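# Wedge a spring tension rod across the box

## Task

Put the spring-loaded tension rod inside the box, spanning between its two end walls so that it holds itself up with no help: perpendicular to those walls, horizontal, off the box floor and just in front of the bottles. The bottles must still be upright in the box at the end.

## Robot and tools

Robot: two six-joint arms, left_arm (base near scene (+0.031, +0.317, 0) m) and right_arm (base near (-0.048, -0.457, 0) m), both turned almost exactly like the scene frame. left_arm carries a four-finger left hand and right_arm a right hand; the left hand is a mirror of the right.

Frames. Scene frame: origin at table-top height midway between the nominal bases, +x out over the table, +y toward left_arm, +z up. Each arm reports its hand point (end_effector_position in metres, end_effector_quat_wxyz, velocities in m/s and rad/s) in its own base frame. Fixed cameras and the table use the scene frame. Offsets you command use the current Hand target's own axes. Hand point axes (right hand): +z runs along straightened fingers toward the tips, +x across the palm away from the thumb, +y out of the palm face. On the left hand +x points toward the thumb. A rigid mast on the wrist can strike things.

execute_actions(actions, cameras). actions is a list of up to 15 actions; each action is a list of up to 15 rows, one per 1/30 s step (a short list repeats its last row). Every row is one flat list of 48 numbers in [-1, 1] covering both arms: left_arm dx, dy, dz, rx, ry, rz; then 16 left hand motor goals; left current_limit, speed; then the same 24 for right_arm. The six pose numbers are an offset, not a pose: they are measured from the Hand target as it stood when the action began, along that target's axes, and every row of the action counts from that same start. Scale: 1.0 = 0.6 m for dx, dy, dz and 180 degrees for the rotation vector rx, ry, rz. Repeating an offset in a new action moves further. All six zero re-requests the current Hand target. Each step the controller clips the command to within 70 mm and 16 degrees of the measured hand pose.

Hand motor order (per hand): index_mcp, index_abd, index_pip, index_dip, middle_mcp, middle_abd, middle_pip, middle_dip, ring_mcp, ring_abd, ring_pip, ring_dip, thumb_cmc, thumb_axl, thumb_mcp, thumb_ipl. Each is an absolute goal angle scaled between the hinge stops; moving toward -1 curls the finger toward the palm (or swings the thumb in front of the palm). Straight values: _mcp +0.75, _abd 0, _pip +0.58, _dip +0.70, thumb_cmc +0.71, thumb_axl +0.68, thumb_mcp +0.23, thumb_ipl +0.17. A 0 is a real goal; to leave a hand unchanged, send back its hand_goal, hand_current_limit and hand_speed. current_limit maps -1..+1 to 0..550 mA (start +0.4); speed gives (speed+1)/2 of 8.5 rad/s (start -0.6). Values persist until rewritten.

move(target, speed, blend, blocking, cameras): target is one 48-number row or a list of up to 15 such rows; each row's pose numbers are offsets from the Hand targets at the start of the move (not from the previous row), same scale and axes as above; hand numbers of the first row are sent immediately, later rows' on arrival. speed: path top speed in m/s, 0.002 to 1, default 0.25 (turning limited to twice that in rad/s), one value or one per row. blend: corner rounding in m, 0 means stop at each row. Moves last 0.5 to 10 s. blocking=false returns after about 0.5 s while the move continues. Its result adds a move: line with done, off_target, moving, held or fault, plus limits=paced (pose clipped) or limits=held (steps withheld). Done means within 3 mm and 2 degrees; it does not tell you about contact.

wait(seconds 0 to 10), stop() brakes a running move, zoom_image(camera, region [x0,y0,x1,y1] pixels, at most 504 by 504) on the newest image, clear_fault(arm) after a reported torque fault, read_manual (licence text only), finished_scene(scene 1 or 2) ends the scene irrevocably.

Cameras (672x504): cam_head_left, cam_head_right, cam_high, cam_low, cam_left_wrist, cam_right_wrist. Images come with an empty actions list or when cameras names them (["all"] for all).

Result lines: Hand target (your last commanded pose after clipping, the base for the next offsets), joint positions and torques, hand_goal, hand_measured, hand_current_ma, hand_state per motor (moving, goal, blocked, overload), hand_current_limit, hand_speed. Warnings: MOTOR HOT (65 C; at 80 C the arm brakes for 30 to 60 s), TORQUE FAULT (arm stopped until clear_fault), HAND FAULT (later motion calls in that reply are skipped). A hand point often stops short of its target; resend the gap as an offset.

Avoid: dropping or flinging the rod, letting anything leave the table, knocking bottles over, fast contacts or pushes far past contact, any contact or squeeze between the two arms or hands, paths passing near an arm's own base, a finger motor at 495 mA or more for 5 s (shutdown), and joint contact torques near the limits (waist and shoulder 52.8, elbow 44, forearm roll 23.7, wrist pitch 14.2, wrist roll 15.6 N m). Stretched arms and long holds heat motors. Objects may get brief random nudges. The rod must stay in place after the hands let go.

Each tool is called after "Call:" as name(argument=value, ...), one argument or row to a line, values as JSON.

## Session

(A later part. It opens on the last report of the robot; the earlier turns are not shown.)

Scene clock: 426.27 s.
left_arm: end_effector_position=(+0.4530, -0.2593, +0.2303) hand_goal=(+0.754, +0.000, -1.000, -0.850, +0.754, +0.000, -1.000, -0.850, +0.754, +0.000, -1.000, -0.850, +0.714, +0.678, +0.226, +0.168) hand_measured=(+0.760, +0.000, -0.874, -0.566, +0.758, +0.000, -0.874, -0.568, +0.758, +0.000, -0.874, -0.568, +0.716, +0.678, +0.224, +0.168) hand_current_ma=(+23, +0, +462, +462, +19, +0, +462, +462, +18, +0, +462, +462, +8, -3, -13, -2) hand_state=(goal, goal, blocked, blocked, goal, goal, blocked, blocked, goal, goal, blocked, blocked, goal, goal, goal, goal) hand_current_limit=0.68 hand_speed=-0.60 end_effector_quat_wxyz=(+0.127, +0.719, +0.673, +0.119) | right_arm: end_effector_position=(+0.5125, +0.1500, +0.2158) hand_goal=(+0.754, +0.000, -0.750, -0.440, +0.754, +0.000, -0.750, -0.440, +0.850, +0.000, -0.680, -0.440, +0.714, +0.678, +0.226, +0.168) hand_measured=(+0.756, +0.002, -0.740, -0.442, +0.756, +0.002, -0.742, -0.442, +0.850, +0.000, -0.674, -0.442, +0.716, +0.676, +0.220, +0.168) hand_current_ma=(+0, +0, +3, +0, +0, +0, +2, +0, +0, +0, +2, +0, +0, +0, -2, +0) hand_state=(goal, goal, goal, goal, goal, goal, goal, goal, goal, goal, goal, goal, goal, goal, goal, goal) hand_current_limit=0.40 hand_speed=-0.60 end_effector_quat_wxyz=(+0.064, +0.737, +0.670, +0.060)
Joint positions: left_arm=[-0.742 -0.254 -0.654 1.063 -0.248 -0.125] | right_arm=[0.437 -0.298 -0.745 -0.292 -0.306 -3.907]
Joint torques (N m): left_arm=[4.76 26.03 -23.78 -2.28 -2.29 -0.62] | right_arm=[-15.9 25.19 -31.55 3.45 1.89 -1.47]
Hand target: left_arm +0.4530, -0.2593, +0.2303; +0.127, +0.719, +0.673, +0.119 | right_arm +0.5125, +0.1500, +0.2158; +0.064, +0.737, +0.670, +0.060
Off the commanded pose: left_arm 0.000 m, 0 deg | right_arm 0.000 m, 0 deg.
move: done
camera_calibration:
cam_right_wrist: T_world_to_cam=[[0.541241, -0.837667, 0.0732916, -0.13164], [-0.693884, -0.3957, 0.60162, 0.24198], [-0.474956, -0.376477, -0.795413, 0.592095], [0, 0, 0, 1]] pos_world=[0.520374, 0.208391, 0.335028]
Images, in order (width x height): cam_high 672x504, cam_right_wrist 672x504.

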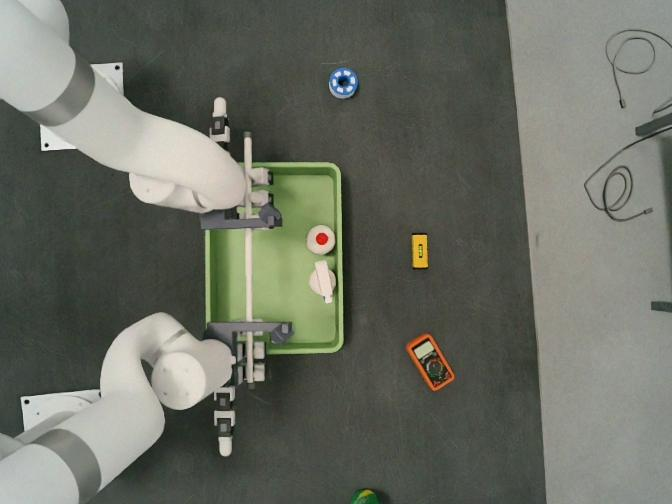

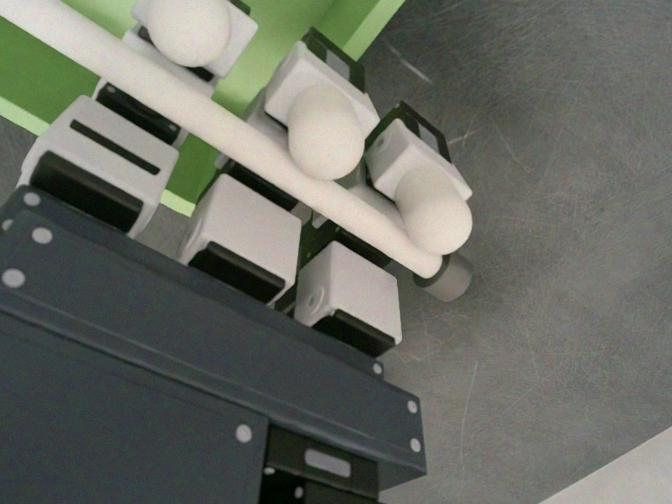

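Call:
move(
  target=[
    [0,0,0,0,0,0,0.754,0,-1,-0.85,0.754,0,-1,-0.85,0.754,0,-1,-0.85,0.714,0.678,0.226,0.168,0.68,-0.6,0,0,0,0,0,0,0.754,0,-1,-0.85,0.754,0,-1,-0.85,0.85,0,-0.68,-0.44,0.714,0.678,0.226,0.168,0.4,-0.6],
    [0,0,0,0,0,0,0.754,0,-1,-0.85,0.754,0,-1,-0.85,0.754,0,-1,-0.85,0.714,0.678,0.226,0.168,0.68,-0.6,0,0,0,0,0,0,0.754,0,-1,-0.85,0.754,0,-1,-0.85,0.85,0,-0.68,-0.44,0.714,0.678,0.226,0.168,0.68,-0.6],
  ],
  speed=0.03,
  cameras=["cam_high","cam_right_wrist","cam_low"],
)

Call:
zoom_image(
  camera="cam_high",
  region=[170, 130, 370, 390],
)

Call:
zoom_image(
  camera="cam_low",
  region=[200, 150, 420, 290],
)

Scene clock: 433.53 s.
left_arm: end_effector_position=(+0.4530, -0.2593, +0.2303) hand_goal=(+0.754, +0.000, -1.000, -0.850, +0.754, +0.000, -1.000, -0.850, +0.754, +0.000, -1.000, -0.850, +0.714, +0.678, +0.226, +0.168) hand_measured=(+0.740, +0.004, -0.866, -0.566, +0.760, +0.006, -0.874, -0.568, +0.792, +0.004, -0.882, -0.564, +0.716, +0.678, +0.224, +0.168) hand_current_ma=(-64, +12, +462, +462, +24, +19, +462, +462, +188, +11, +462, +462, +8, -3, -13, -2) hand_state=(goal, goal, blocked, blocked, goal, goal, blocked, blocked, blocked, goal, blocked, blocked, goal, goal, goal, goal) hand_current_limit=0.68 hand_speed=-0.60 end_effector_quat_wxyz=(+0.127, +0.719, +0.673, +0.119) | right_arm: end_effector_position=(+0.5126, +0.1500, +0.2158) hand_goal=(+0.754, +0.000, -1.000, -0.850, +0.754, +0.000, -1.000, -0.850, +0.850, +0.000, -0.680, -0.440, +0.714, +0.678, +0.226, +0.168) hand_measured=(+0.758, -0.002, -0.856, -0.560, +0.742, -0.002, -0.838, -0.562, +0.850, +0.000, -0.674, -0.442, +0.716, +0.676, +0.220, +0.168) hand_current_ma=(+0, +0, +358, +462, -5, +0, +440, +462, +0, +0, +2, +0, +0, +0, -2, +0) hand_state=(goal, goal, blocked, blocked, goal, goal, blocked, blocked, goal, goal, goal, goal, goal, goal, goal, goal) hand_current_limit=0.68 hand_speed=-0.60 end_effector_quat_wxyz=(+0.064, +0.737, +0.670, +0.060)
Joint positions: left_arm=[-0.742 -0.254 -0.654 1.063 -0.248 -0.125] | right_arm=[0.437 -0.298 -0.745 -0.292 -0.306 -3.907]
Joint torques (N m): left_arm=[5.36 25.24 -23.33 -2.91 -2.37 -3.22] | right_arm=[-0.75 27.42 -15.76 3.51 -0.28 -1.02]
Hand target: left_arm +0.4530, -0.2593, +0.2303; +0.127, +0.719, +0.673, +0.119 | right_arm +0.5125, +0.1500, +0.2158; +0.064, +0.737, +0.670, +0.060
Off the commanded pose: left_arm 0.000 m, 0 deg | right_arm 0.000 m, 0 deg.
move: done
camera_calibration:
cam_right_wrist: T_world_to_cam=[[0.541175, -0.837709, 0.0733032, -0.131608], [-0.694002, -0.395706, 0.60148, 0.24203], [-0.474859, -0.376379, -0.795518, 0.592138], [0, 0, 0, 1]] pos_world=[0.520374, 0.208391, 0.335127]
Images, in order (width x height): cam_high 672x504, cam_low 672x504, cam_right_wrist 672x504.

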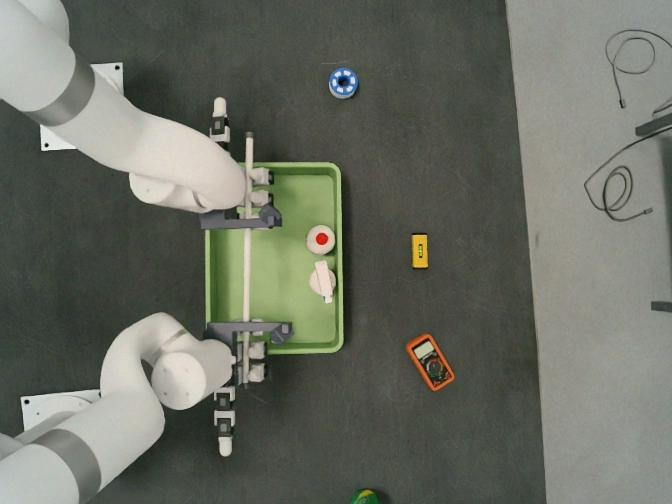

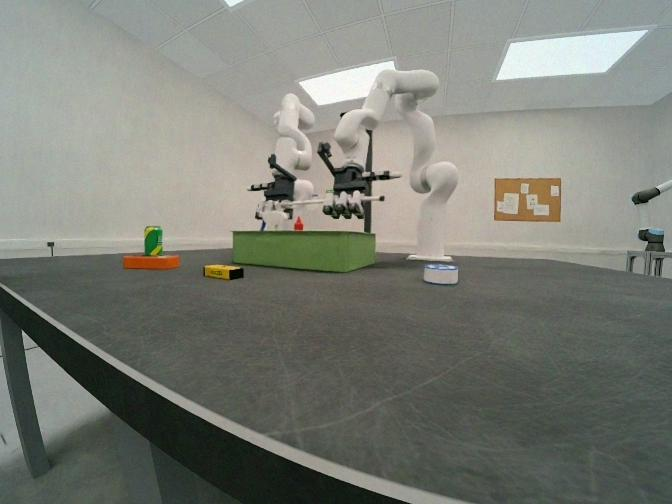

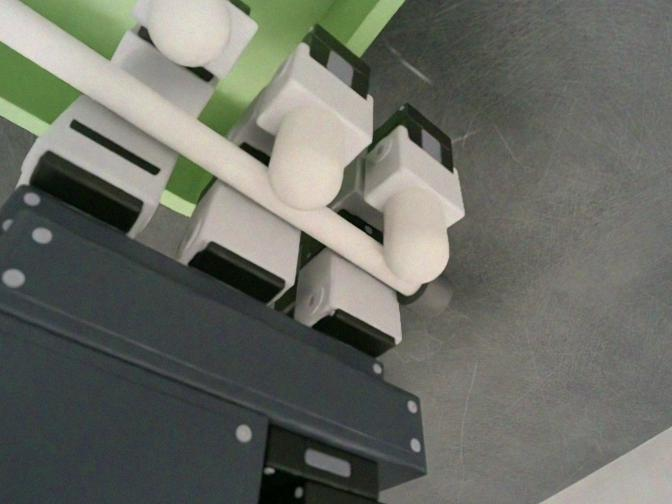

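Scaled by 1.938 from the camera's 672x504 image, which has a finer 960x720 frame.

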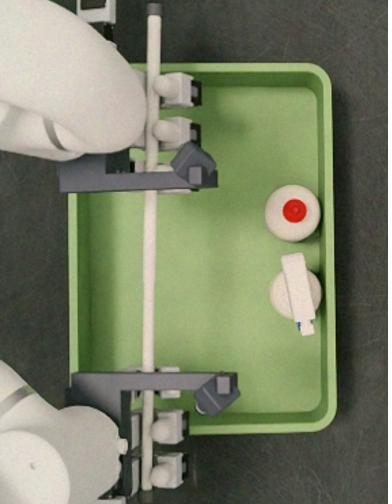

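Scaled by 2.291 from the camera's 672x504 image, which has a finer 960x720 frame.

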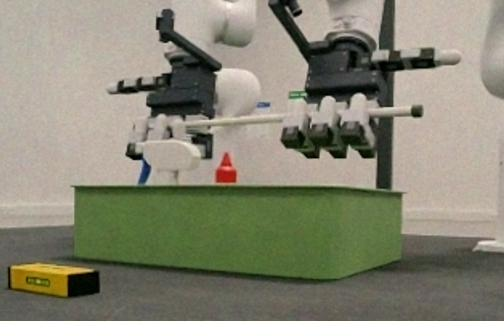

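Call:
move(
  target=[
    [0,0,0,0,0,0,0.754,0,-1,-0.85,0.754,0,-1,-0.85,0.754,0,-1,-0.85,0.714,0.678,0.226,0.168,0.68,-0.6,0,0.0131,0.0023,0,0,0,0.754,0,-1,-0.85,0.754,0,-1,-0.85,0.85,0,-0.68,-0.44,-0.571,0.578,0.226,0.168,0.68,-0.6],
    [0,0,0,0,0,0,0.754,0,-1,-0.85,0.754,0,-1,-0.85,0.754,0,-1,-0.85,0.714,0.678,0.226,0.168,0.68,-0.6,0,0.0131,0.0023,0,0,0,0.754,0,-1,-0.85,0.754,0,-1,-0.85,0.85,0,-0.68,-0.44,-0.571,0.578,-0.95,-0.02,0.68,-0.7],
  ],
  speed=0.03,
  cameras=["cam_high","cam_right_wrist","cam_left_wrist"],
)

Call:
zoom_image(
  camera="cam_high",
  region=[170, 130, 370, 390],
)

Scene clock: 446.60 s.
left_arm: end_effector_position=(+0.4530, -0.2593, +0.2303) hand_goal=(+0.754, +0.000, -1.000, -0.850, +0.754, +0.000, -1.000, -0.850, +0.754, +0.000, -1.000, -0.850, +0.714, +0.678, +0.226, +0.168) hand_measured=(+0.754, +0.000, -0.868, -0.576, +0.768, +0.002, -0.874, -0.568, +0.780, +0.000, -0.882, -0.564, +0.716, +0.678, +0.224, +0.168) hand_current_ma=(+3, +0, +462, +462, +62, +9, +462, +462, +125, +0, +462, +462, +8, -3, -13, -2) hand_state=(goal, goal, blocked, blocked, goal, goal, blocked, blocked, blocked, goal, blocked, blocked, goal, goal, goal, goal) hand_current_limit=0.68 hand_speed=-0.60 end_effector_quat_wxyz=(+0.127, +0.719, +0.673, +0.119) | right_arm: end_effector_position=(+0.5205, +0.1492, +0.2158) hand_goal=(+0.754, +0.000, -1.000, -0.850, +0.754, +0.000, -1.000, -0.850, +0.850, +0.000, -0.680, -0.440, -0.570, +0.578, -0.950, -0.020) hand_measured=(+0.778, +0.002, -0.862, -0.568, +0.728, +0.000, -0.838, -0.614, +0.850, +0.000, -0.674, -0.442, -0.564, +0.580, -0.714, +0.002) hand_current_ma=(+17, +0, +329, +462, -19, +0, +438, +462, +0, +0, +2, +0, +1, +0, +462, +21) hand_state=(blocked, goal, blocked, blocked, blocked, goal, blocked, blocked, goal, goal, goal, goal, goal, goal, blocked, blocked) hand_current_limit=0.68 hand_speed=-0.70 end_effector_quat_wxyz=(+0.064, +0.737, +0.670, +0.060)
Joint positions: left_arm=[-0.742 -0.254 -0.654 1.063 -0.248 -0.125] | right_arm=[0.428 -0.312 -0.764 -0.284 -0.31 -3.924]
Joint torques (N m): left_arm=[0.35 25.77 -24.01 3.21 2.31 1.12] | right_arm=[-12.68 24.84 -29.9 2.18 -1.49 -2.19]
Hand target: left_arm +0.4530, -0.2593, +0.2303; +0.127, +0.719, +0.673, +0.119 | right_arm +0.5205, +0.1492, +0.2158; +0.064, +0.737, +0.670, +0.060
Off the commanded pose: left_arm 0.000 m, 0 deg | right_arm 0.000 m, 0 deg.
move: done
camera_calibration:
cam_left_wrist: T_world_to_cam=[[-0.664575, -0.716962, -0.21049, 0.128681], [-0.710567, 0.519238, 0.474854, 0.306956], [-0.231158, 0.465143, -0.854522, 0.546254], [0, 0, 0, 1]] pos_world=[0.429902, -0.32121, 0.348112]
cam_right_wrist: T_world_to_cam=[[0.541241, -0.837667, 0.0732916, -0.136593], [-0.693884, -0.3957, 0.60162, 0.247085], [-0.474956, -0.376477, -0.795413, 0.595626], [0, 0, 0, 1]] pos_world=[0.528274, 0.207591, 0.335128]
Images, in order (width x height): cam_high 672x504, cam_left_wrist 672x504, cam_right_wrist 672x504.

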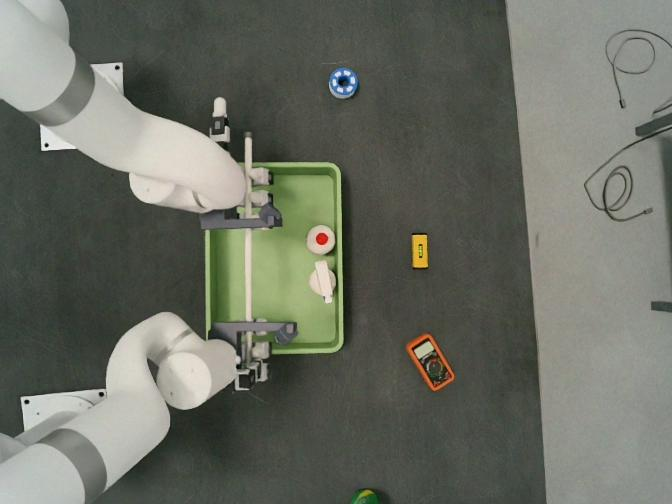

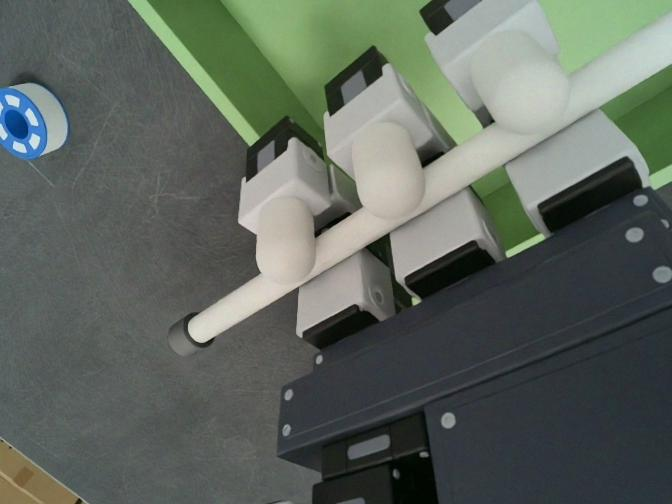

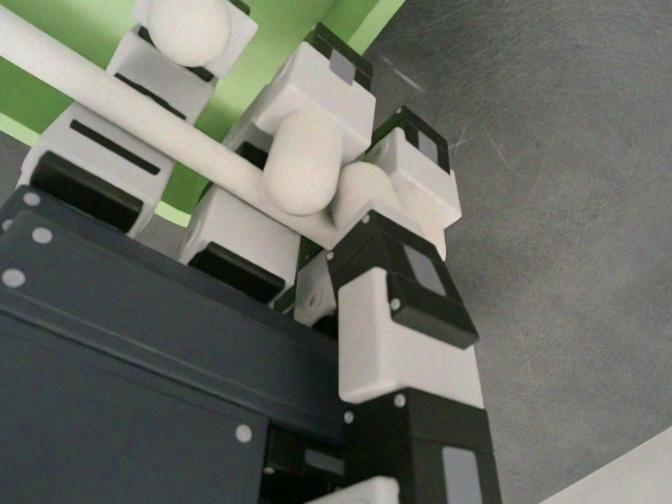

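Scaled by 1.938 from the camera's 672x504 image, which has a finer 960x720 frame.

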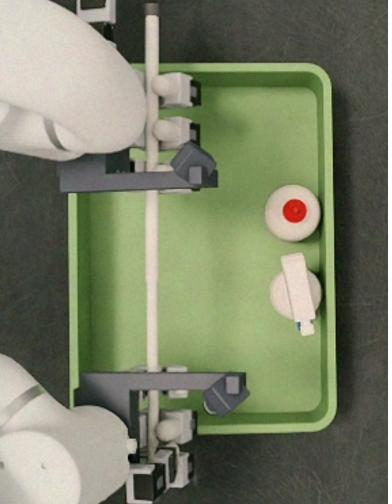

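Call:
move(
  target=[
    [0,0,0,0,0,0,0.754,0,-0.75,-0.44,0.754,0,-0.75,-0.44,0.754,0,-0.75,-0.44,0.714,0.678,0.226,0.168,0.5,-0.75,0,0,0,0,0,0,0.754,0,-1,-0.85,0.754,0,-1,-0.85,0.85,0,-0.68,-0.44,-0.571,0.578,-0.95,-0.02,0.68,-0.7],
    [0.098,0,0,0,0,0,0.754,0,-0.75,-0.44,0.754,0,-0.75,-0.44,0.754,0,-0.75,-0.44,0.714,0.678,0.226,0.168,0.5,-0.75,0,0,0,0,0,0,0.754,0,-1,-0.85,0.754,0,-1,-0.85,0.85,0,-0.68,-0.44,-0.571,0.578,-0.95,-0.02,0.68,-0.7],
  ],
  speed=0.04,
  cameras=["cam_high","cam_left_wrist","cam_low"],
)

Call:
zoom_image(
  camera="cam_high",
  region=[170, 90, 370, 400],
)

Call:
zoom_image(
  camera="cam_low",
  region=[200, 150, 420, 290],
)

Scene clock: 457.43 s.
left_arm: end_effector_position=(+0.4569, -0.2007, +0.2303) hand_goal=(+0.754, +0.000, -0.750, -0.440, +0.754, +0.000, -0.750, -0.440, +0.754, +0.000, -0.750, -0.440, +0.714, +0.678, +0.226, +0.168) hand_measured=(+0.756, +0.000, -0.750, -0.442, +0.768, +0.002, -0.750, -0.442, +0.776, +0.000, -0.750, -0.442, +0.716, +0.678, +0.224, +0.168) hand_current_ma=(+13, +0, -2, -12, +62, +9, -3, -12, +109, +0, -2, -12, +8, -3, -13, -2) hand_state=(goal, goal, goal, goal, goal, goal, goal, goal, blocked, goal, goal, goal, goal, goal, goal, goal) hand_current_limit=0.50 hand_speed=-0.75 end_effector_quat_wxyz=(+0.127, +0.719, +0.673, +0.119) | right_arm: end_effector_position=(+0.5205, +0.1492, +0.2158) hand_goal=(+0.754, +0.000, -1.000, -0.850, +0.754, +0.000, -1.000, -0.850, +0.850, +0.000, -0.680, -0.440, -0.570, +0.578, -0.950, -0.020) hand_measured=(+0.780, +0.004, -0.862, -0.570, +0.728, +0.004, -0.838, -0.618, +0.850, +0.000, -0.674, -0.442, -0.564, +0.578, -0.716, +0.004) hand_current_ma=(+19, +0, +329, +462, -19, +1, +438, +462, +0, +0, +2, +0, +1, +0, +462, +26) hand_state=(blocked, goal, blocked, blocked, blocked, goal, blocked, blocked, goal, goal, goal, goal, goal, goal, blocked, blocked) hand_current_limit=0.68 hand_speed=-0.70 end_effector_quat_wxyz=(+0.064, +0.737, +0.670, +0.060)
Joint positions: left_arm=[-0.617 -0.182 -0.563 1.165 -0.197 -0.111] | right_arm=[0.428 -0.312 -0.764 -0.284 -0.31 -3.924]
Joint torques (N m): left_arm=[9.29 23.61 -12.94 3.7 0.6 -1.47] | right_arm=[-2.95 26.04 -16.68 0.92 -0.74 -2]
Hand target: left_arm +0.4569, -0.2006, +0.2303; +0.127, +0.719, +0.673, +0.119 | right_arm +0.5205, +0.1492, +0.2158; +0.064, +0.737, +0.670, +0.060
Off the commanded pose: left_arm 0.000 m, 0 deg | right_arm 0.000 m, 0 deg.
move: done
camera_calibration:
cam_left_wrist: T_world_to_cam=[[-0.664856, -0.716758, -0.210294, 0.173328], [-0.710331, 0.51958, 0.474833, 0.279222], [-0.231076, 0.465074, -0.854582, 0.519842], [0, 0, 0, 1]] pos_world=[0.433701, -0.262609, 0.348113]
Images, in order (width x height): cam_high 672x504, cam_low 672x504, cam_left_wrist 672x504.

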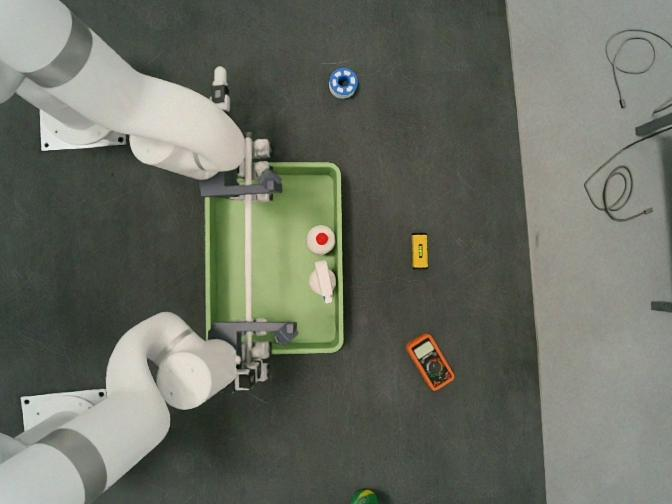

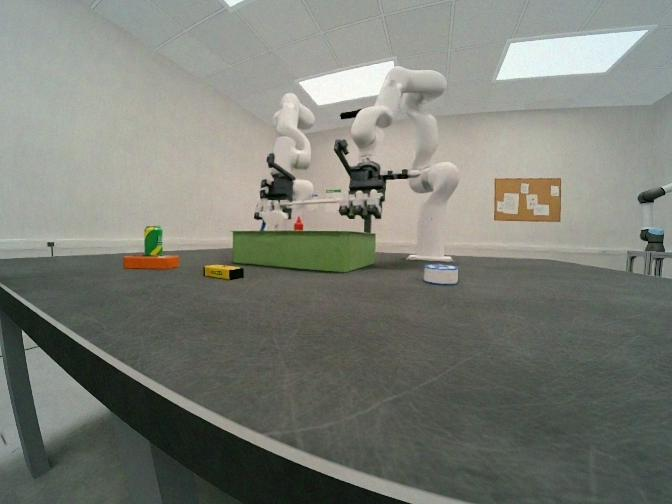

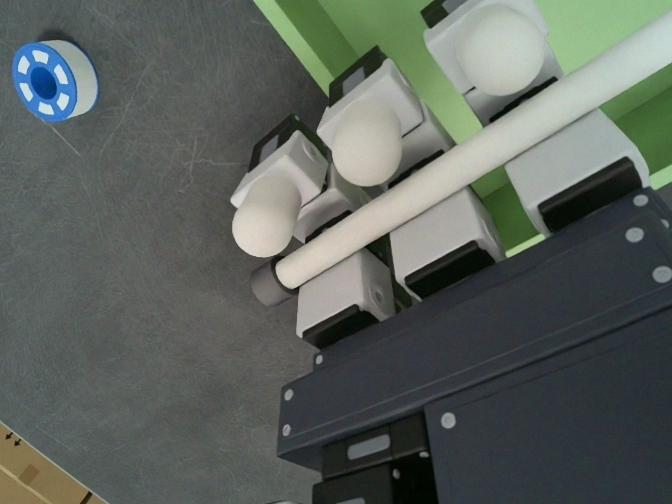

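Scaled by 1.626 from the camera's 672x504 image, which has a finer 960x720 frame.

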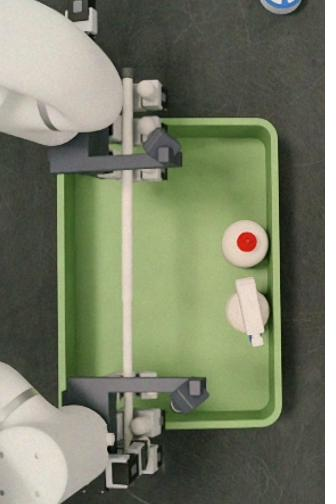

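Scaled by 2.291 from the camera's 672x504 image, which has a finer 960x720 frame.

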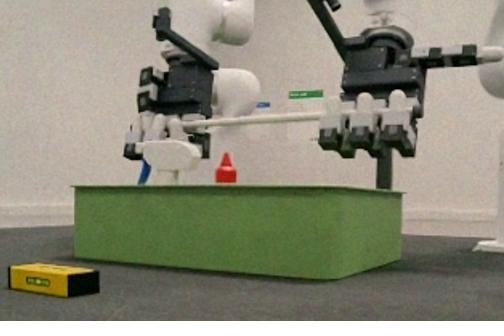

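Call:
move(
  target=[
    [0,0.0018,-0.005,0,0,0,0.754,0,-0.75,-0.44,0.754,0,-0.75,-0.44,0.754,0,-0.75,-0.44,0.714,0.678,0.226,0.168,0.5,-0.6,0,0,0,0,0,0,0.754,0,-1,-0.85,0.754,0,-1,-0.85,0.85,0,-0.68,-0.44,-0.571,0.578,-0.95,-0.02,0.68,-0.7],
    [0,0.0018,-0.005,0,0,0,0.754,0,-1,-0.85,0.754,0,-1,-0.85,0.754,0,-1,-0.85,0.714,0.678,0.226,0.168,0.5,-0.6,0,0,0,0,0,0,0.754,0,-1,-0.85,0.754,0,-1,-0.85,0.85,0,-0.68,-0.44,-0.571,0.578,-0.95,-0.02,0.68,-0.7],
    [0,0.0018,-0.005,0,0,0,0.754,0,-1,-0.85,0.754,0,-1,-0.85,0.754,0,-1,-0.85,0.714,0.678,0.226,0.168,0.68,-0.6,0,0,0,0,0,0,0.754,0,-1,-0.85,0.754,0,-1,-0.85,0.85,0,-0.68,-0.44,-0.571,0.578,-0.95,-0.02,0.68,-0.7],
  ],
  speed=0.03,
  cameras=["cam_high","cam_left_wrist","cam_head_left"],
)

Call:
zoom_image(
  camera="cam_high",
  region=[170, 110, 370, 400],
)

Call:
zoom_image(
  camera="cam_head_left",
  region=[220, 160, 440, 310],
)

Scene clock: 471.93 s.
left_arm: end_effector_position=(+0.4569, -0.2006, +0.2334) hand_goal=(+0.754, +0.000, -1.000, -0.850, +0.754, +0.000, -1.000, -0.850, +0.754, +0.000, -1.000, -0.850, +0.714, +0.678, +0.226, +0.168) hand_measured=(+0.754, +0.000, -0.876, -0.568, +0.766, +0.002, -0.874, -0.570, +0.778, +0.000, -0.876, -0.570, +0.716, +0.678, +0.224, +0.168) hand_current_ma=(-3, +0, +462, +462, +61, +9, +462, +462, +116, +0, +462, +462, +8, -3, -13, -2) hand_state=(goal, goal, blocked, blocked, goal, goal, blocked, blocked, blocked, goal, blocked, blocked, goal, goal, goal, goal) hand_current_limit=0.68 hand_speed=-0.60 end_effector_quat_wxyz=(+0.127, +0.719, +0.673, +0.119) | right_arm: end_effector_position=(+0.5205, +0.1492, +0.2158) hand_goal=(+0.754, +0.000, -1.000, -0.850, +0.754, +0.000, -1.000, -0.850, +0.850, +0.000, -0.680, -0.440, -0.570, +0.578, -0.950, -0.020) hand_measured=(+0.784, +0.004, -0.862, -0.570, +0.728, +0.006, -0.838, -0.618, +0.850, +0.000, -0.674, -0.442, -0.564, +0.578, -0.718, +0.004) hand_current_ma=(+24, +1, +329, +462, -19, +1, +438, +462, +0, +0, +2, +0, +1, +0, +462, +27) hand_state=(blocked, goal, blocked, blocked, blocked, goal, blocked, blocked, goal, goal, goal, goal, goal, goal, blocked, blocked) hand_current_limit=0.68 hand_speed=-0.70 end_effector_quat_wxyz=(+0.064, +0.737, +0.670, +0.060)
Joint positions: left_arm=[-0.617 -0.175 -0.564 1.125 -0.2 -0.07] | right_arm=[0.428 -0.312 -0.764 -0.284 -0.31 -3.924]
Joint torques (N m): left_arm=[-4.05 23.95 -23.96 -3.37 -3.72 0.52] | right_arm=[5.85 27.67 -14.71 -0.76 -0.23 -2.15]
Hand target: left_arm +0.4569, -0.2006, +0.2334; +0.127, +0.719, +0.673, +0.119 | right_arm +0.5205, +0.1492, +0.2158; +0.064, +0.737, +0.670, +0.060
Off the commanded pose: left_arm 0.000 m, 0 deg | right_arm 0.000 m, 0 deg.
move: done
camera_calibration:
cam_left_wrist: T_world_to_cam=[[-0.664594, -0.716969, -0.210404, 0.173942], [-0.710546, 0.519298, 0.47482, 0.277676], [-0.231169, 0.465065, -0.854562, 0.522561], [0, 0, 0, 1]] pos_world=[0.433702, -0.26251, 0.351313]
Images, in order (width x height): cam_head_left 672x504, cam_high 672x504, cam_left_wrist 672x504.

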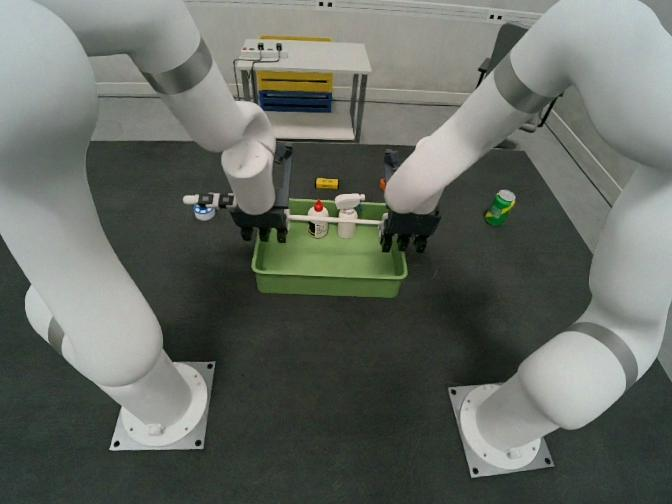

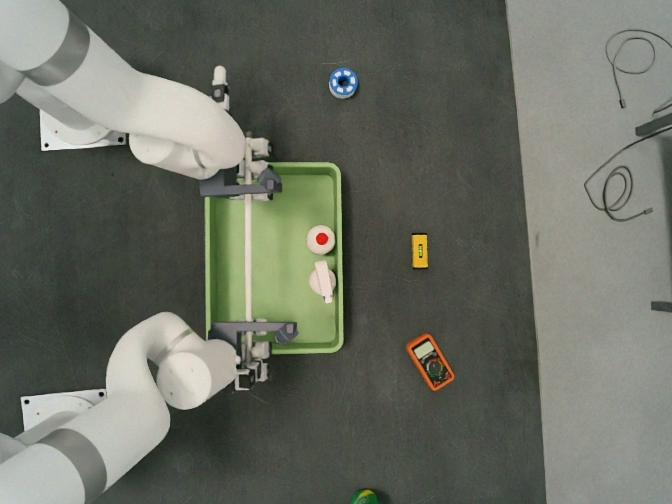

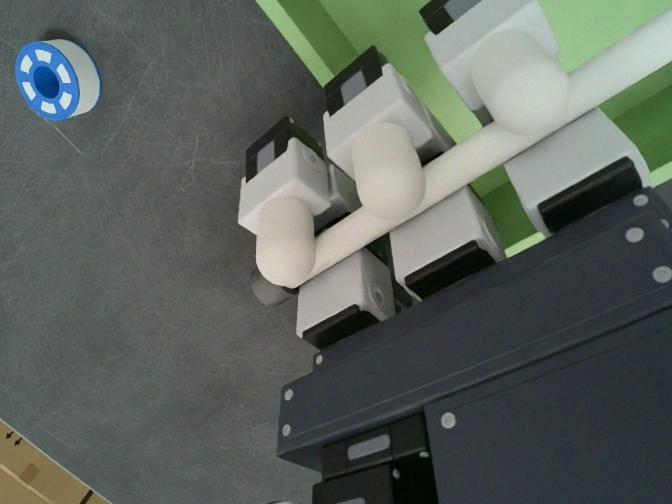

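Scaled by 1.738 from the camera's 672x504 image, which has a finer 960x720 frame.

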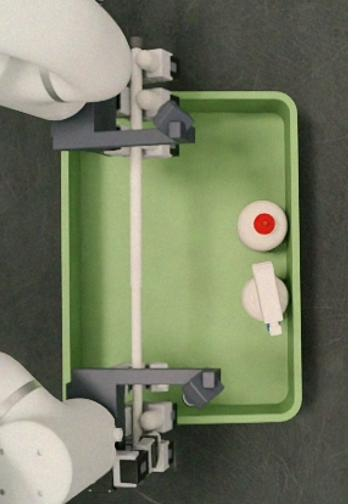

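Scaled by 2.291 from the camera's 672x504 image, which has a finer 960x720 frame.

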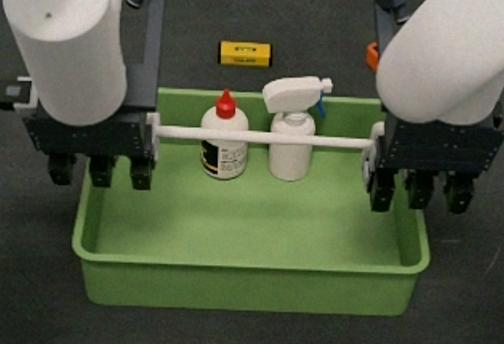

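Call:
move(
  target=[
    [-0.06,0,0,0,0,0,0.754,0,-1,-0.85,0.754,0,-1,-0.85,0.754,0,-1,-0.85,0.714,0.678,0.226,0.168,0.68,-0.6,0.06,0,0,0,0,0,0.754,0,-1,-0.85,0.754,0,-1,-0.85,0.85,0,-0.68,-0.44,-0.571,0.578,-0.95,-0.02,0.68,-0.7],
  ],
  speed=0.03,
  cameras=["cam_high","cam_left_wrist","cam_right_wrist"],
)

Call:
zoom_image(
  camera="cam_high",
  region=[170, 110, 370, 400],
)

Scene clock: 483.07 s.
left_arm: end_effector_position=(+0.4545, -0.2365, +0.2334) hand_goal=(+0.754, +0.000, -1.000, -0.850, +0.754, +0.000, -1.000, -0.850, +0.754, +0.000, -1.000, -0.850, +0.714, +0.678, +0.226, +0.168) hand_measured=(+0.752, +0.000, -0.876, -0.568, +0.766, +0.002, -0.874, -0.570, +0.780, +0.000, -0.876, -0.570, +0.716, +0.678, +0.224, +0.168) hand_current_ma=(-9, +0, +462, +462, +61, +7, +462, +462, +131, +0, +462, +462, +8, -3, -13, -2) hand_state=(goal, goal, blocked, blocked, goal, goal, blocked, blocked, blocked, goal, blocked, blocked, goal, goal, goal, goal) hand_current_limit=0.68 hand_speed=-0.60 end_effector_quat_wxyz=(+0.127, +0.719, +0.673, +0.119) | right_arm: end_effector_position=(+0.5239, +0.1851, +0.2159) hand_goal=(+0.754, +0.000, -1.000, -0.850, +0.754, +0.000, -1.000, -0.850, +0.850, +0.000, -0.680, -0.440, -0.570, +0.578, -0.950, -0.020) hand_measured=(+0.784, -0.002, -0.862, -0.570, +0.726, -0.002, -0.838, -0.618, +0.850, +0.000, -0.674, -0.442, -0.562, +0.580, -0.718, +0.004) hand_current_ma=(+24, +0, +329, +462, -22, +0, +438, +462, +0, +0, +2, +0, +2, +0, +462, +27) hand_state=(blocked, goal, blocked, blocked, blocked, goal, blocked, blocked, goal, goal, goal, goal, goal, goal, blocked, blocked) hand_current_limit=0.68 hand_speed=-0.70 end_effector_quat_wxyz=(+0.064, +0.737, +0.670, +0.060)
Joint positions: left_arm=[-0.696 -0.218 -0.618 1.072 -0.232 -0.09] | right_arm=[0.496 -0.35 -0.818 -0.296 -0.333 -3.847]
Joint torques (N m): left_arm=[-9.16 14.09 -29.86 -3.21 -0.74 0.08] | right_arm=[26.92 26.3 -30.62 -1.95 -1.32 0.69]
Hand target: left_arm +0.4545, -0.2366, +0.2334; +0.127, +0.719, +0.673, +0.119 | right_arm +0.5239, +0.1851, +0.2159; +0.064, +0.737, +0.670, +0.060
Off the commanded pose: left_arm 0.000 m, 0 deg | right_arm 0.000 m, 0 deg.
move: done
camera_calibration:
cam_left_wrist: T_world_to_cam=[[-0.664376, -0.717196, -0.210318, 0.146482], [-0.710719, 0.519169, 0.474703, 0.294763], [-0.231265, 0.464858, -0.854648, 0.538736], [0, 0, 0, 1]] pos_world=[0.431403, -0.298411, 0.351313]
cam_right_wrist: T_world_to_cam=[[0.541241, -0.837667, 0.0732916, -0.108415], [-0.693884, -0.3957, 0.60162, 0.263719], [-0.474956, -0.376477, -0.795413, 0.610804], [0, 0, 0, 1]] pos_world=[0.531774, 0.243491, 0.335128]
Images, in order (width x height): cam_high 672x504, cam_left_wrist 672x504, cam_right_wrist 672x504.

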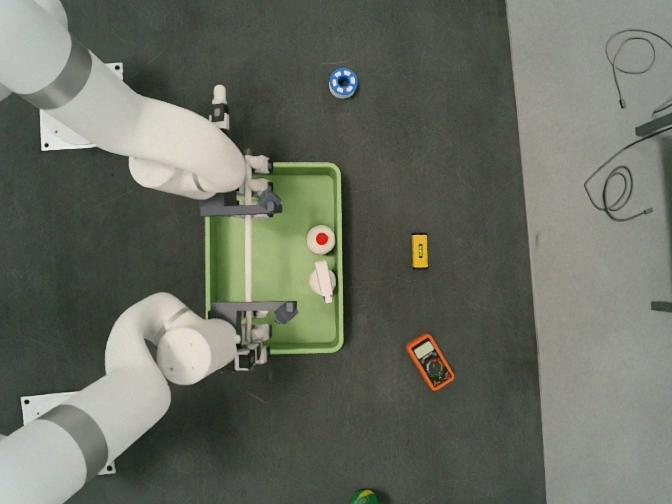

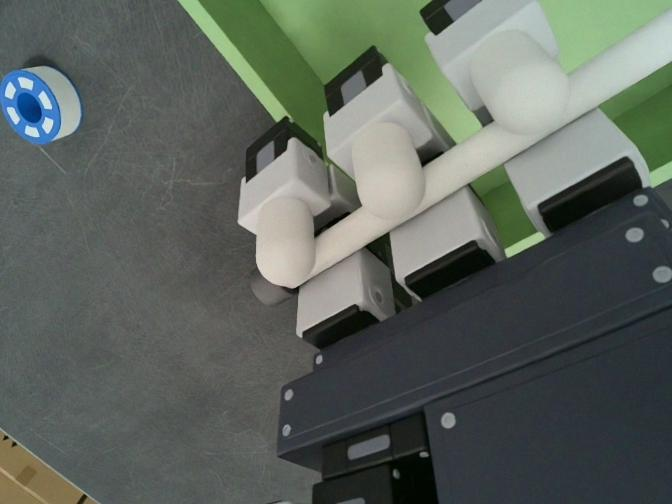

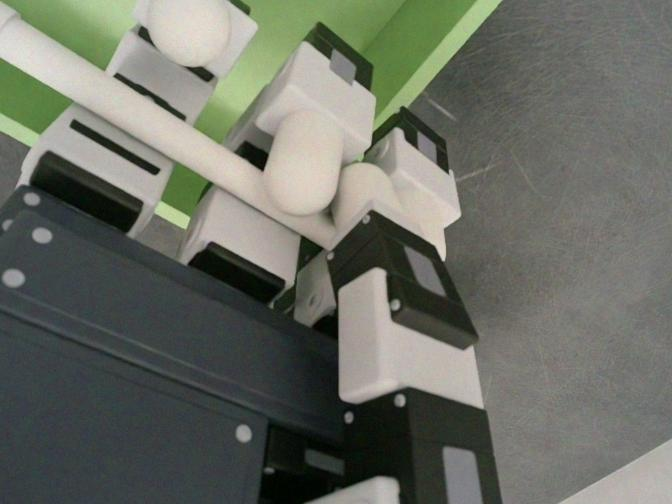

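Scaled by 1.738 from the camera's 672x504 image, which has a finer 960x720 frame.

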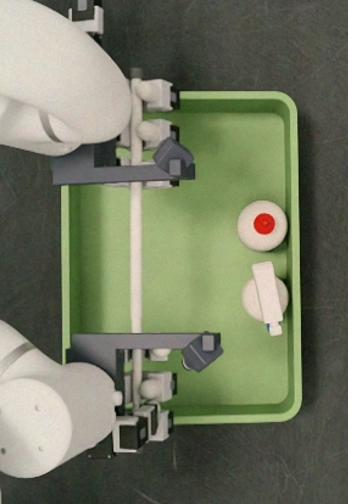

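Call:
move(
  target=[
    [-0.055,0,0,0,0,0,0.754,0,-1,-0.85,0.754,0,-1,-0.85,0.754,0,-1,-0.85,0.714,0.678,0.226,0.168,0.68,-0.6,0.055,0,0,0,0,0,0.754,0,-1,-0.85,0.754,0,-1,-0.85,0.85,0,-0.68,-0.44,-0.571,0.578,-0.95,-0.02,0.68,-0.7],
  ],
  speed=0.03,
  cameras=["cam_high","cam_left_wrist","cam_right_wrist"],
)

Call:
zoom_image(
  camera="cam_high",
  region=[170, 110, 370, 400],
)

Scene clock: 489.53 s.
left_arm: end_effector_position=(+0.4523, -0.2694, +0.2334) hand_goal=(+0.754, +0.000, -1.000, -0.850, +0.754, +0.000, -1.000, -0.850, +0.754, +0.000, -1.000, -0.850, +0.714, +0.678, +0.226, +0.168) hand_measured=(+0.752, +0.000, -0.876, -0.568, +0.768, +0.002, -0.874, -0.570, +0.784, +0.000, -0.876, -0.570, +0.716, +0.678, +0.224, +0.168) hand_current_ma=(-10, +0, +462, +462, +69, +4, +462, +462, +151, -1, +462, +462, +8, -3, -13, -2) hand_state=(goal, goal, blocked, blocked, goal, goal, blocked, blocked, blocked, goal, blocked, blocked, goal, goal, goal, goal) hand_current_limit=0.68 hand_speed=-0.60 end_effector_quat_wxyz=(+0.127, +0.719, +0.673, +0.119) | right_arm: end_effector_position=(+0.5271, +0.2179, +0.2160) hand_goal=(+0.754, +0.000, -1.000, -0.850, +0.754, +0.000, -1.000, -0.850, +0.850, +0.000, -0.680, -0.440, -0.570, +0.578, -0.950, -0.020) hand_measured=(+0.784, -0.004, -0.862, -0.570, +0.724, -0.004, -0.838, -0.618, +0.850, +0.000, -0.674, -0.442, -0.562, +0.580, -0.718, +0.004) hand_current_ma=(+24, +0, +329, +462, -25, +0, +438, +462, +0, +0, +2, +0, +2, +0, +462, +27) hand_state=(blocked, goal, blocked, blocked, blocked, goal, blocked, blocked, goal, goal, goal, goal, goal, goal, blocked, blocked) hand_current_limit=0.68 hand_speed=-0.70 end_effector_quat_wxyz=(+0.064, +0.737, +0.670, +0.060)
Joint positions: left_arm=[-0.761 -0.26 -0.673 1.019 -0.261 -0.098] | right_arm=[0.553 -0.389 -0.873 -0.301 -0.357 -3.787]
Joint torques (N m): left_arm=[-9.7 15.3 -31.27 -3.15 0.1 0.56] | right_arm=[27.57 27.94 -30.84 -2.11 -1.32 0.75]
Hand target: left_arm +0.4523, -0.2695, +0.2335; +0.127, +0.719, +0.673, +0.119 | right_arm +0.5271, +0.2179, +0.2160; +0.064, +0.737, +0.670, +0.060
Off the commanded pose: left_arm 0.000 m, 0 deg | right_arm 0.000 m, 0 deg.
move: done
camera_calibration:
cam_left_wrist: T_world_to_cam=[[-0.664376, -0.717196, -0.210318, 0.121425], [-0.710719, 0.519169, 0.474703, 0.31028], [-0.231265, 0.464858, -0.854648, 0.553521], [0, 0, 0, 1]] pos_world=[0.429203, -0.331311, 0.351313]
cam_right_wrist: T_world_to_cam=[[0.541241, -0.837667, 0.0732916, -0.0826251], [-0.693884, -0.3957, 0.60162, 0.278789], [-0.474956, -0.376477, -0.795413, 0.624704], [0, 0, 0, 1]] pos_world=[0.534874, 0.276291, 0.335228]
Images, in order (width x height): cam_high 672x504, cam_left_wrist 672x504, cam_right_wrist 672x504.

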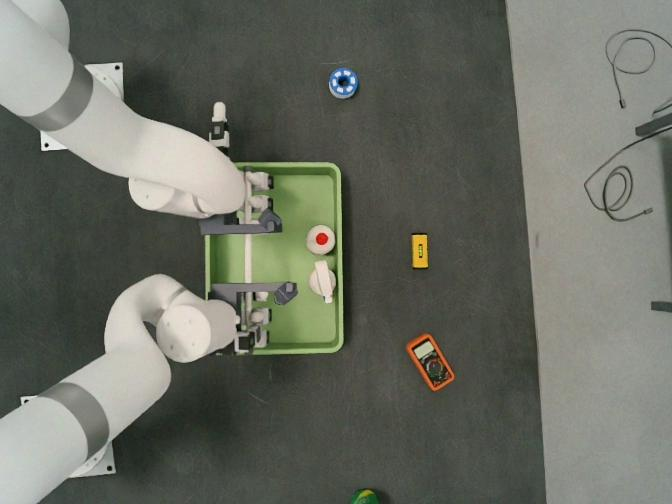

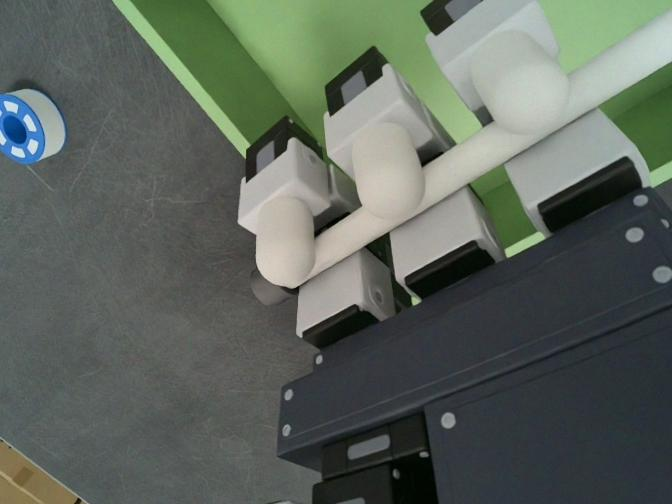

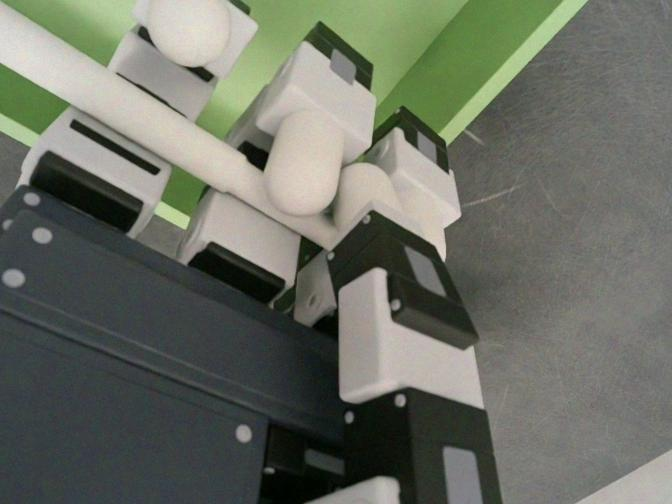

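Scaled by 1.738 from the camera's 672x504 image, which has a finer 960x720 frame.

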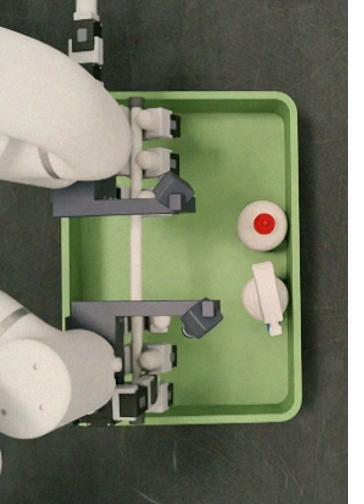

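Call:
move(
  target=[
    [0,-0.0045,0.0367,0.1111,0,0,0.754,0,-1,-0.85,0.754,0,-1,-0.85,0.754,0,-1,-0.85,0.714,0.678,0.226,0.168,0.68,-0.6,0,0,0,0,0,0,0.754,0,-1,-0.85,0.754,0,-1,-0.85,1,0,-0.8,-0.5,-0.571,0.578,-0.95,-0.02,0.68,-0.7],
  ],
  speed=0.05,
  cameras=["cam_high","cam_left_wrist","cam_right_wrist"],
)

Call:
zoom_image(
  camera="cam_high",
  region=[170, 110, 370, 400],
)

Scene clock: 540.67 s.
left_arm: end_effector_position=(+0.4573, -0.2698, +0.2118) hand_goal=(+0.754, +0.000, -1.000, -0.850, +0.754, +0.000, -1.000, -0.850, +0.754, +0.000, -1.000, -0.850, +0.714, +0.678, +0.226, +0.168) hand_measured=(+0.750, -0.006, -0.880, -0.568, +0.762, -0.006, -0.878, -0.570, +0.772, -0.006, -0.880, -0.570, +0.716, +0.678, +0.224, +0.168) hand_current_ma=(-16, -22, +462, +462, +35, -19, +462, +462, +83, -25, +462, +462, +8, -3, -13, -2) hand_state=(goal, goal, blocked, blocked, goal, goal, blocked, blocked, goal, goal, blocked, blocked, goal, goal, goal, goal) hand_current_limit=0.68 hand_speed=-0.60 end_effector_quat_wxyz=(+0.001, +0.730, +0.683, +0.000) | right_arm: end_effector_position=(+0.5271, +0.2179, +0.2159) hand_goal=(+0.754, +0.000, -1.000, -0.850, +0.754, +0.000, -1.000, -0.850, +1.000, +0.000, -0.800, -0.500, -0.570, +0.578, -0.950, -0.020) hand_measured=(+0.784, -0.004, -0.862, -0.574, +0.724, -0.004, -0.838, -0.622, +0.998, +0.000, -0.794, -0.496, -0.562, +0.580, -0.720, +0.008) hand_current_ma=(+24, +0, +329, +462, -25, +0, +438, +462, +0, +0, +2, +0, +2, +0, +462, +33) hand_state=(blocked, goal, blocked, blocked, blocked, goal, blocked, blocked, goal, goal, goal, goal, goal, goal, blocked, blocked) hand_current_limit=0.68 hand_speed=-0.70 end_effector_quat_wxyz=(+0.064, +0.737, +0.670, +0.060)
Joint positions: left_arm=[-0.659 -0.342 -0.849 0.001 -0.505 0.977] | right_arm=[0.553 -0.389 -0.873 -0.302 -0.357 -3.787]
Joint torques (N m): left_arm=[4.93 16.76 -29.56 -3.49 0.22 0.72] | right_arm=[13.85 40.32 -30.12 -1.73 -0.74 0.52]
Hand target: left_arm +0.4573, -0.2698, +0.2118; +0.001, +0.730, +0.683, +0.000 | right_arm +0.5271, +0.2179, +0.2160; +0.064, +0.737, +0.670, +0.060
Off the commanded pose: left_arm 0.000 m, 0 deg | right_arm 0.000 m, 0 deg.
move: done
camera_calibration:
cam_left_wrist: T_world_to_cam=[[-0.699448, -0.714567, 0.0129159, 0.0893306], [-0.503767, 0.505766, 0.7003, 0.178292], [-0.506943, 0.483317, -0.713732, 0.637615], [0, 0, 0, 1]] pos_world=[0.475535, -0.334512, 0.329075]
cam_right_wrist: T_world_to_cam=[[0.541241, -0.837667, 0.0732916, -0.0826251], [-0.693884, -0.3957, 0.60162, 0.278789], [-0.474956, -0.376477, -0.795413, 0.624704], [0, 0, 0, 1]] pos_world=[0.534874, 0.276291, 0.335228]
Images, in order (width x height): cam_high 672x504, cam_left_wrist 672x504, cam_right_wrist 672x504.

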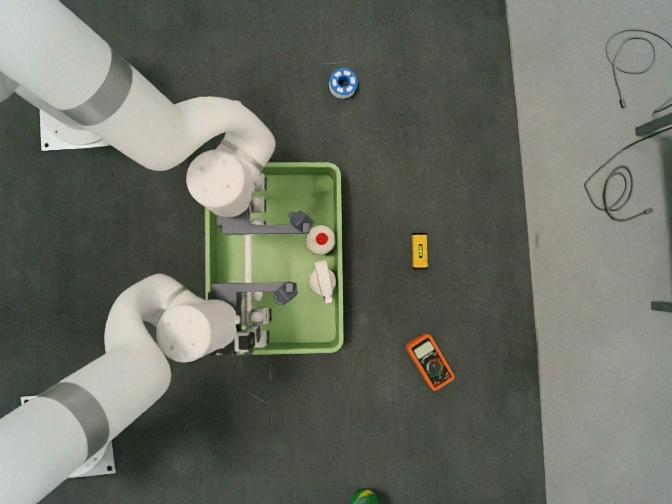

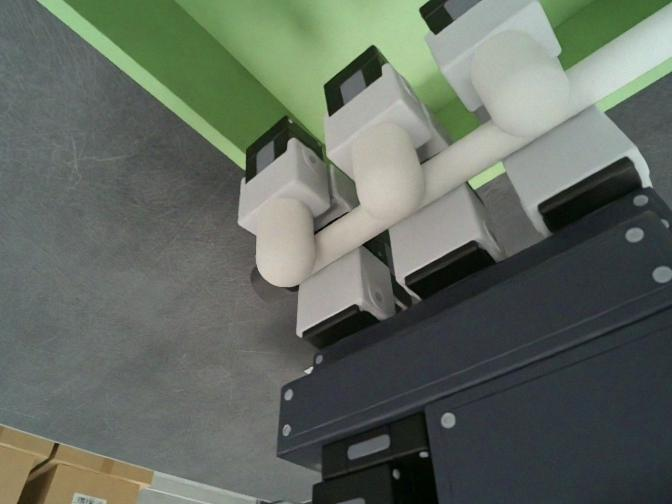

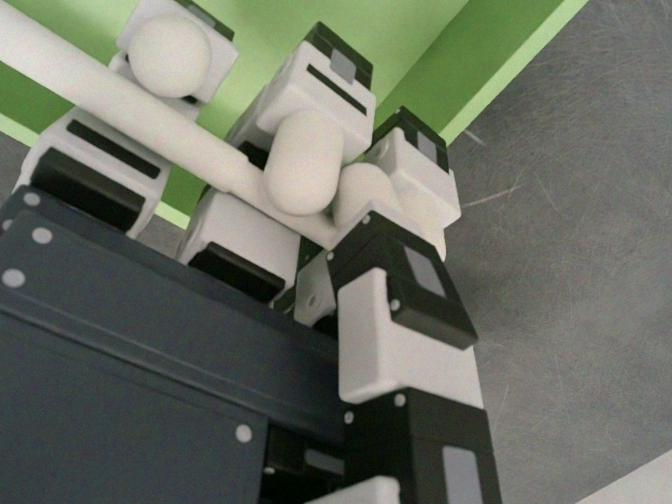

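Scaled by 1.738 from the camera's 672x504 image, which has a finer 960x720 frame.

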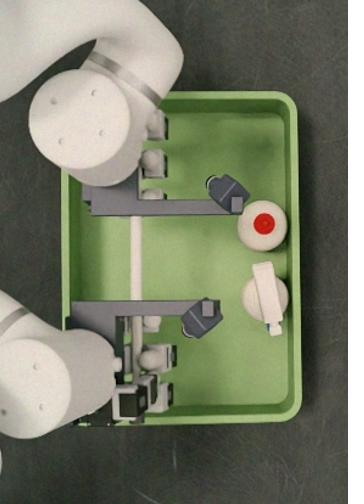

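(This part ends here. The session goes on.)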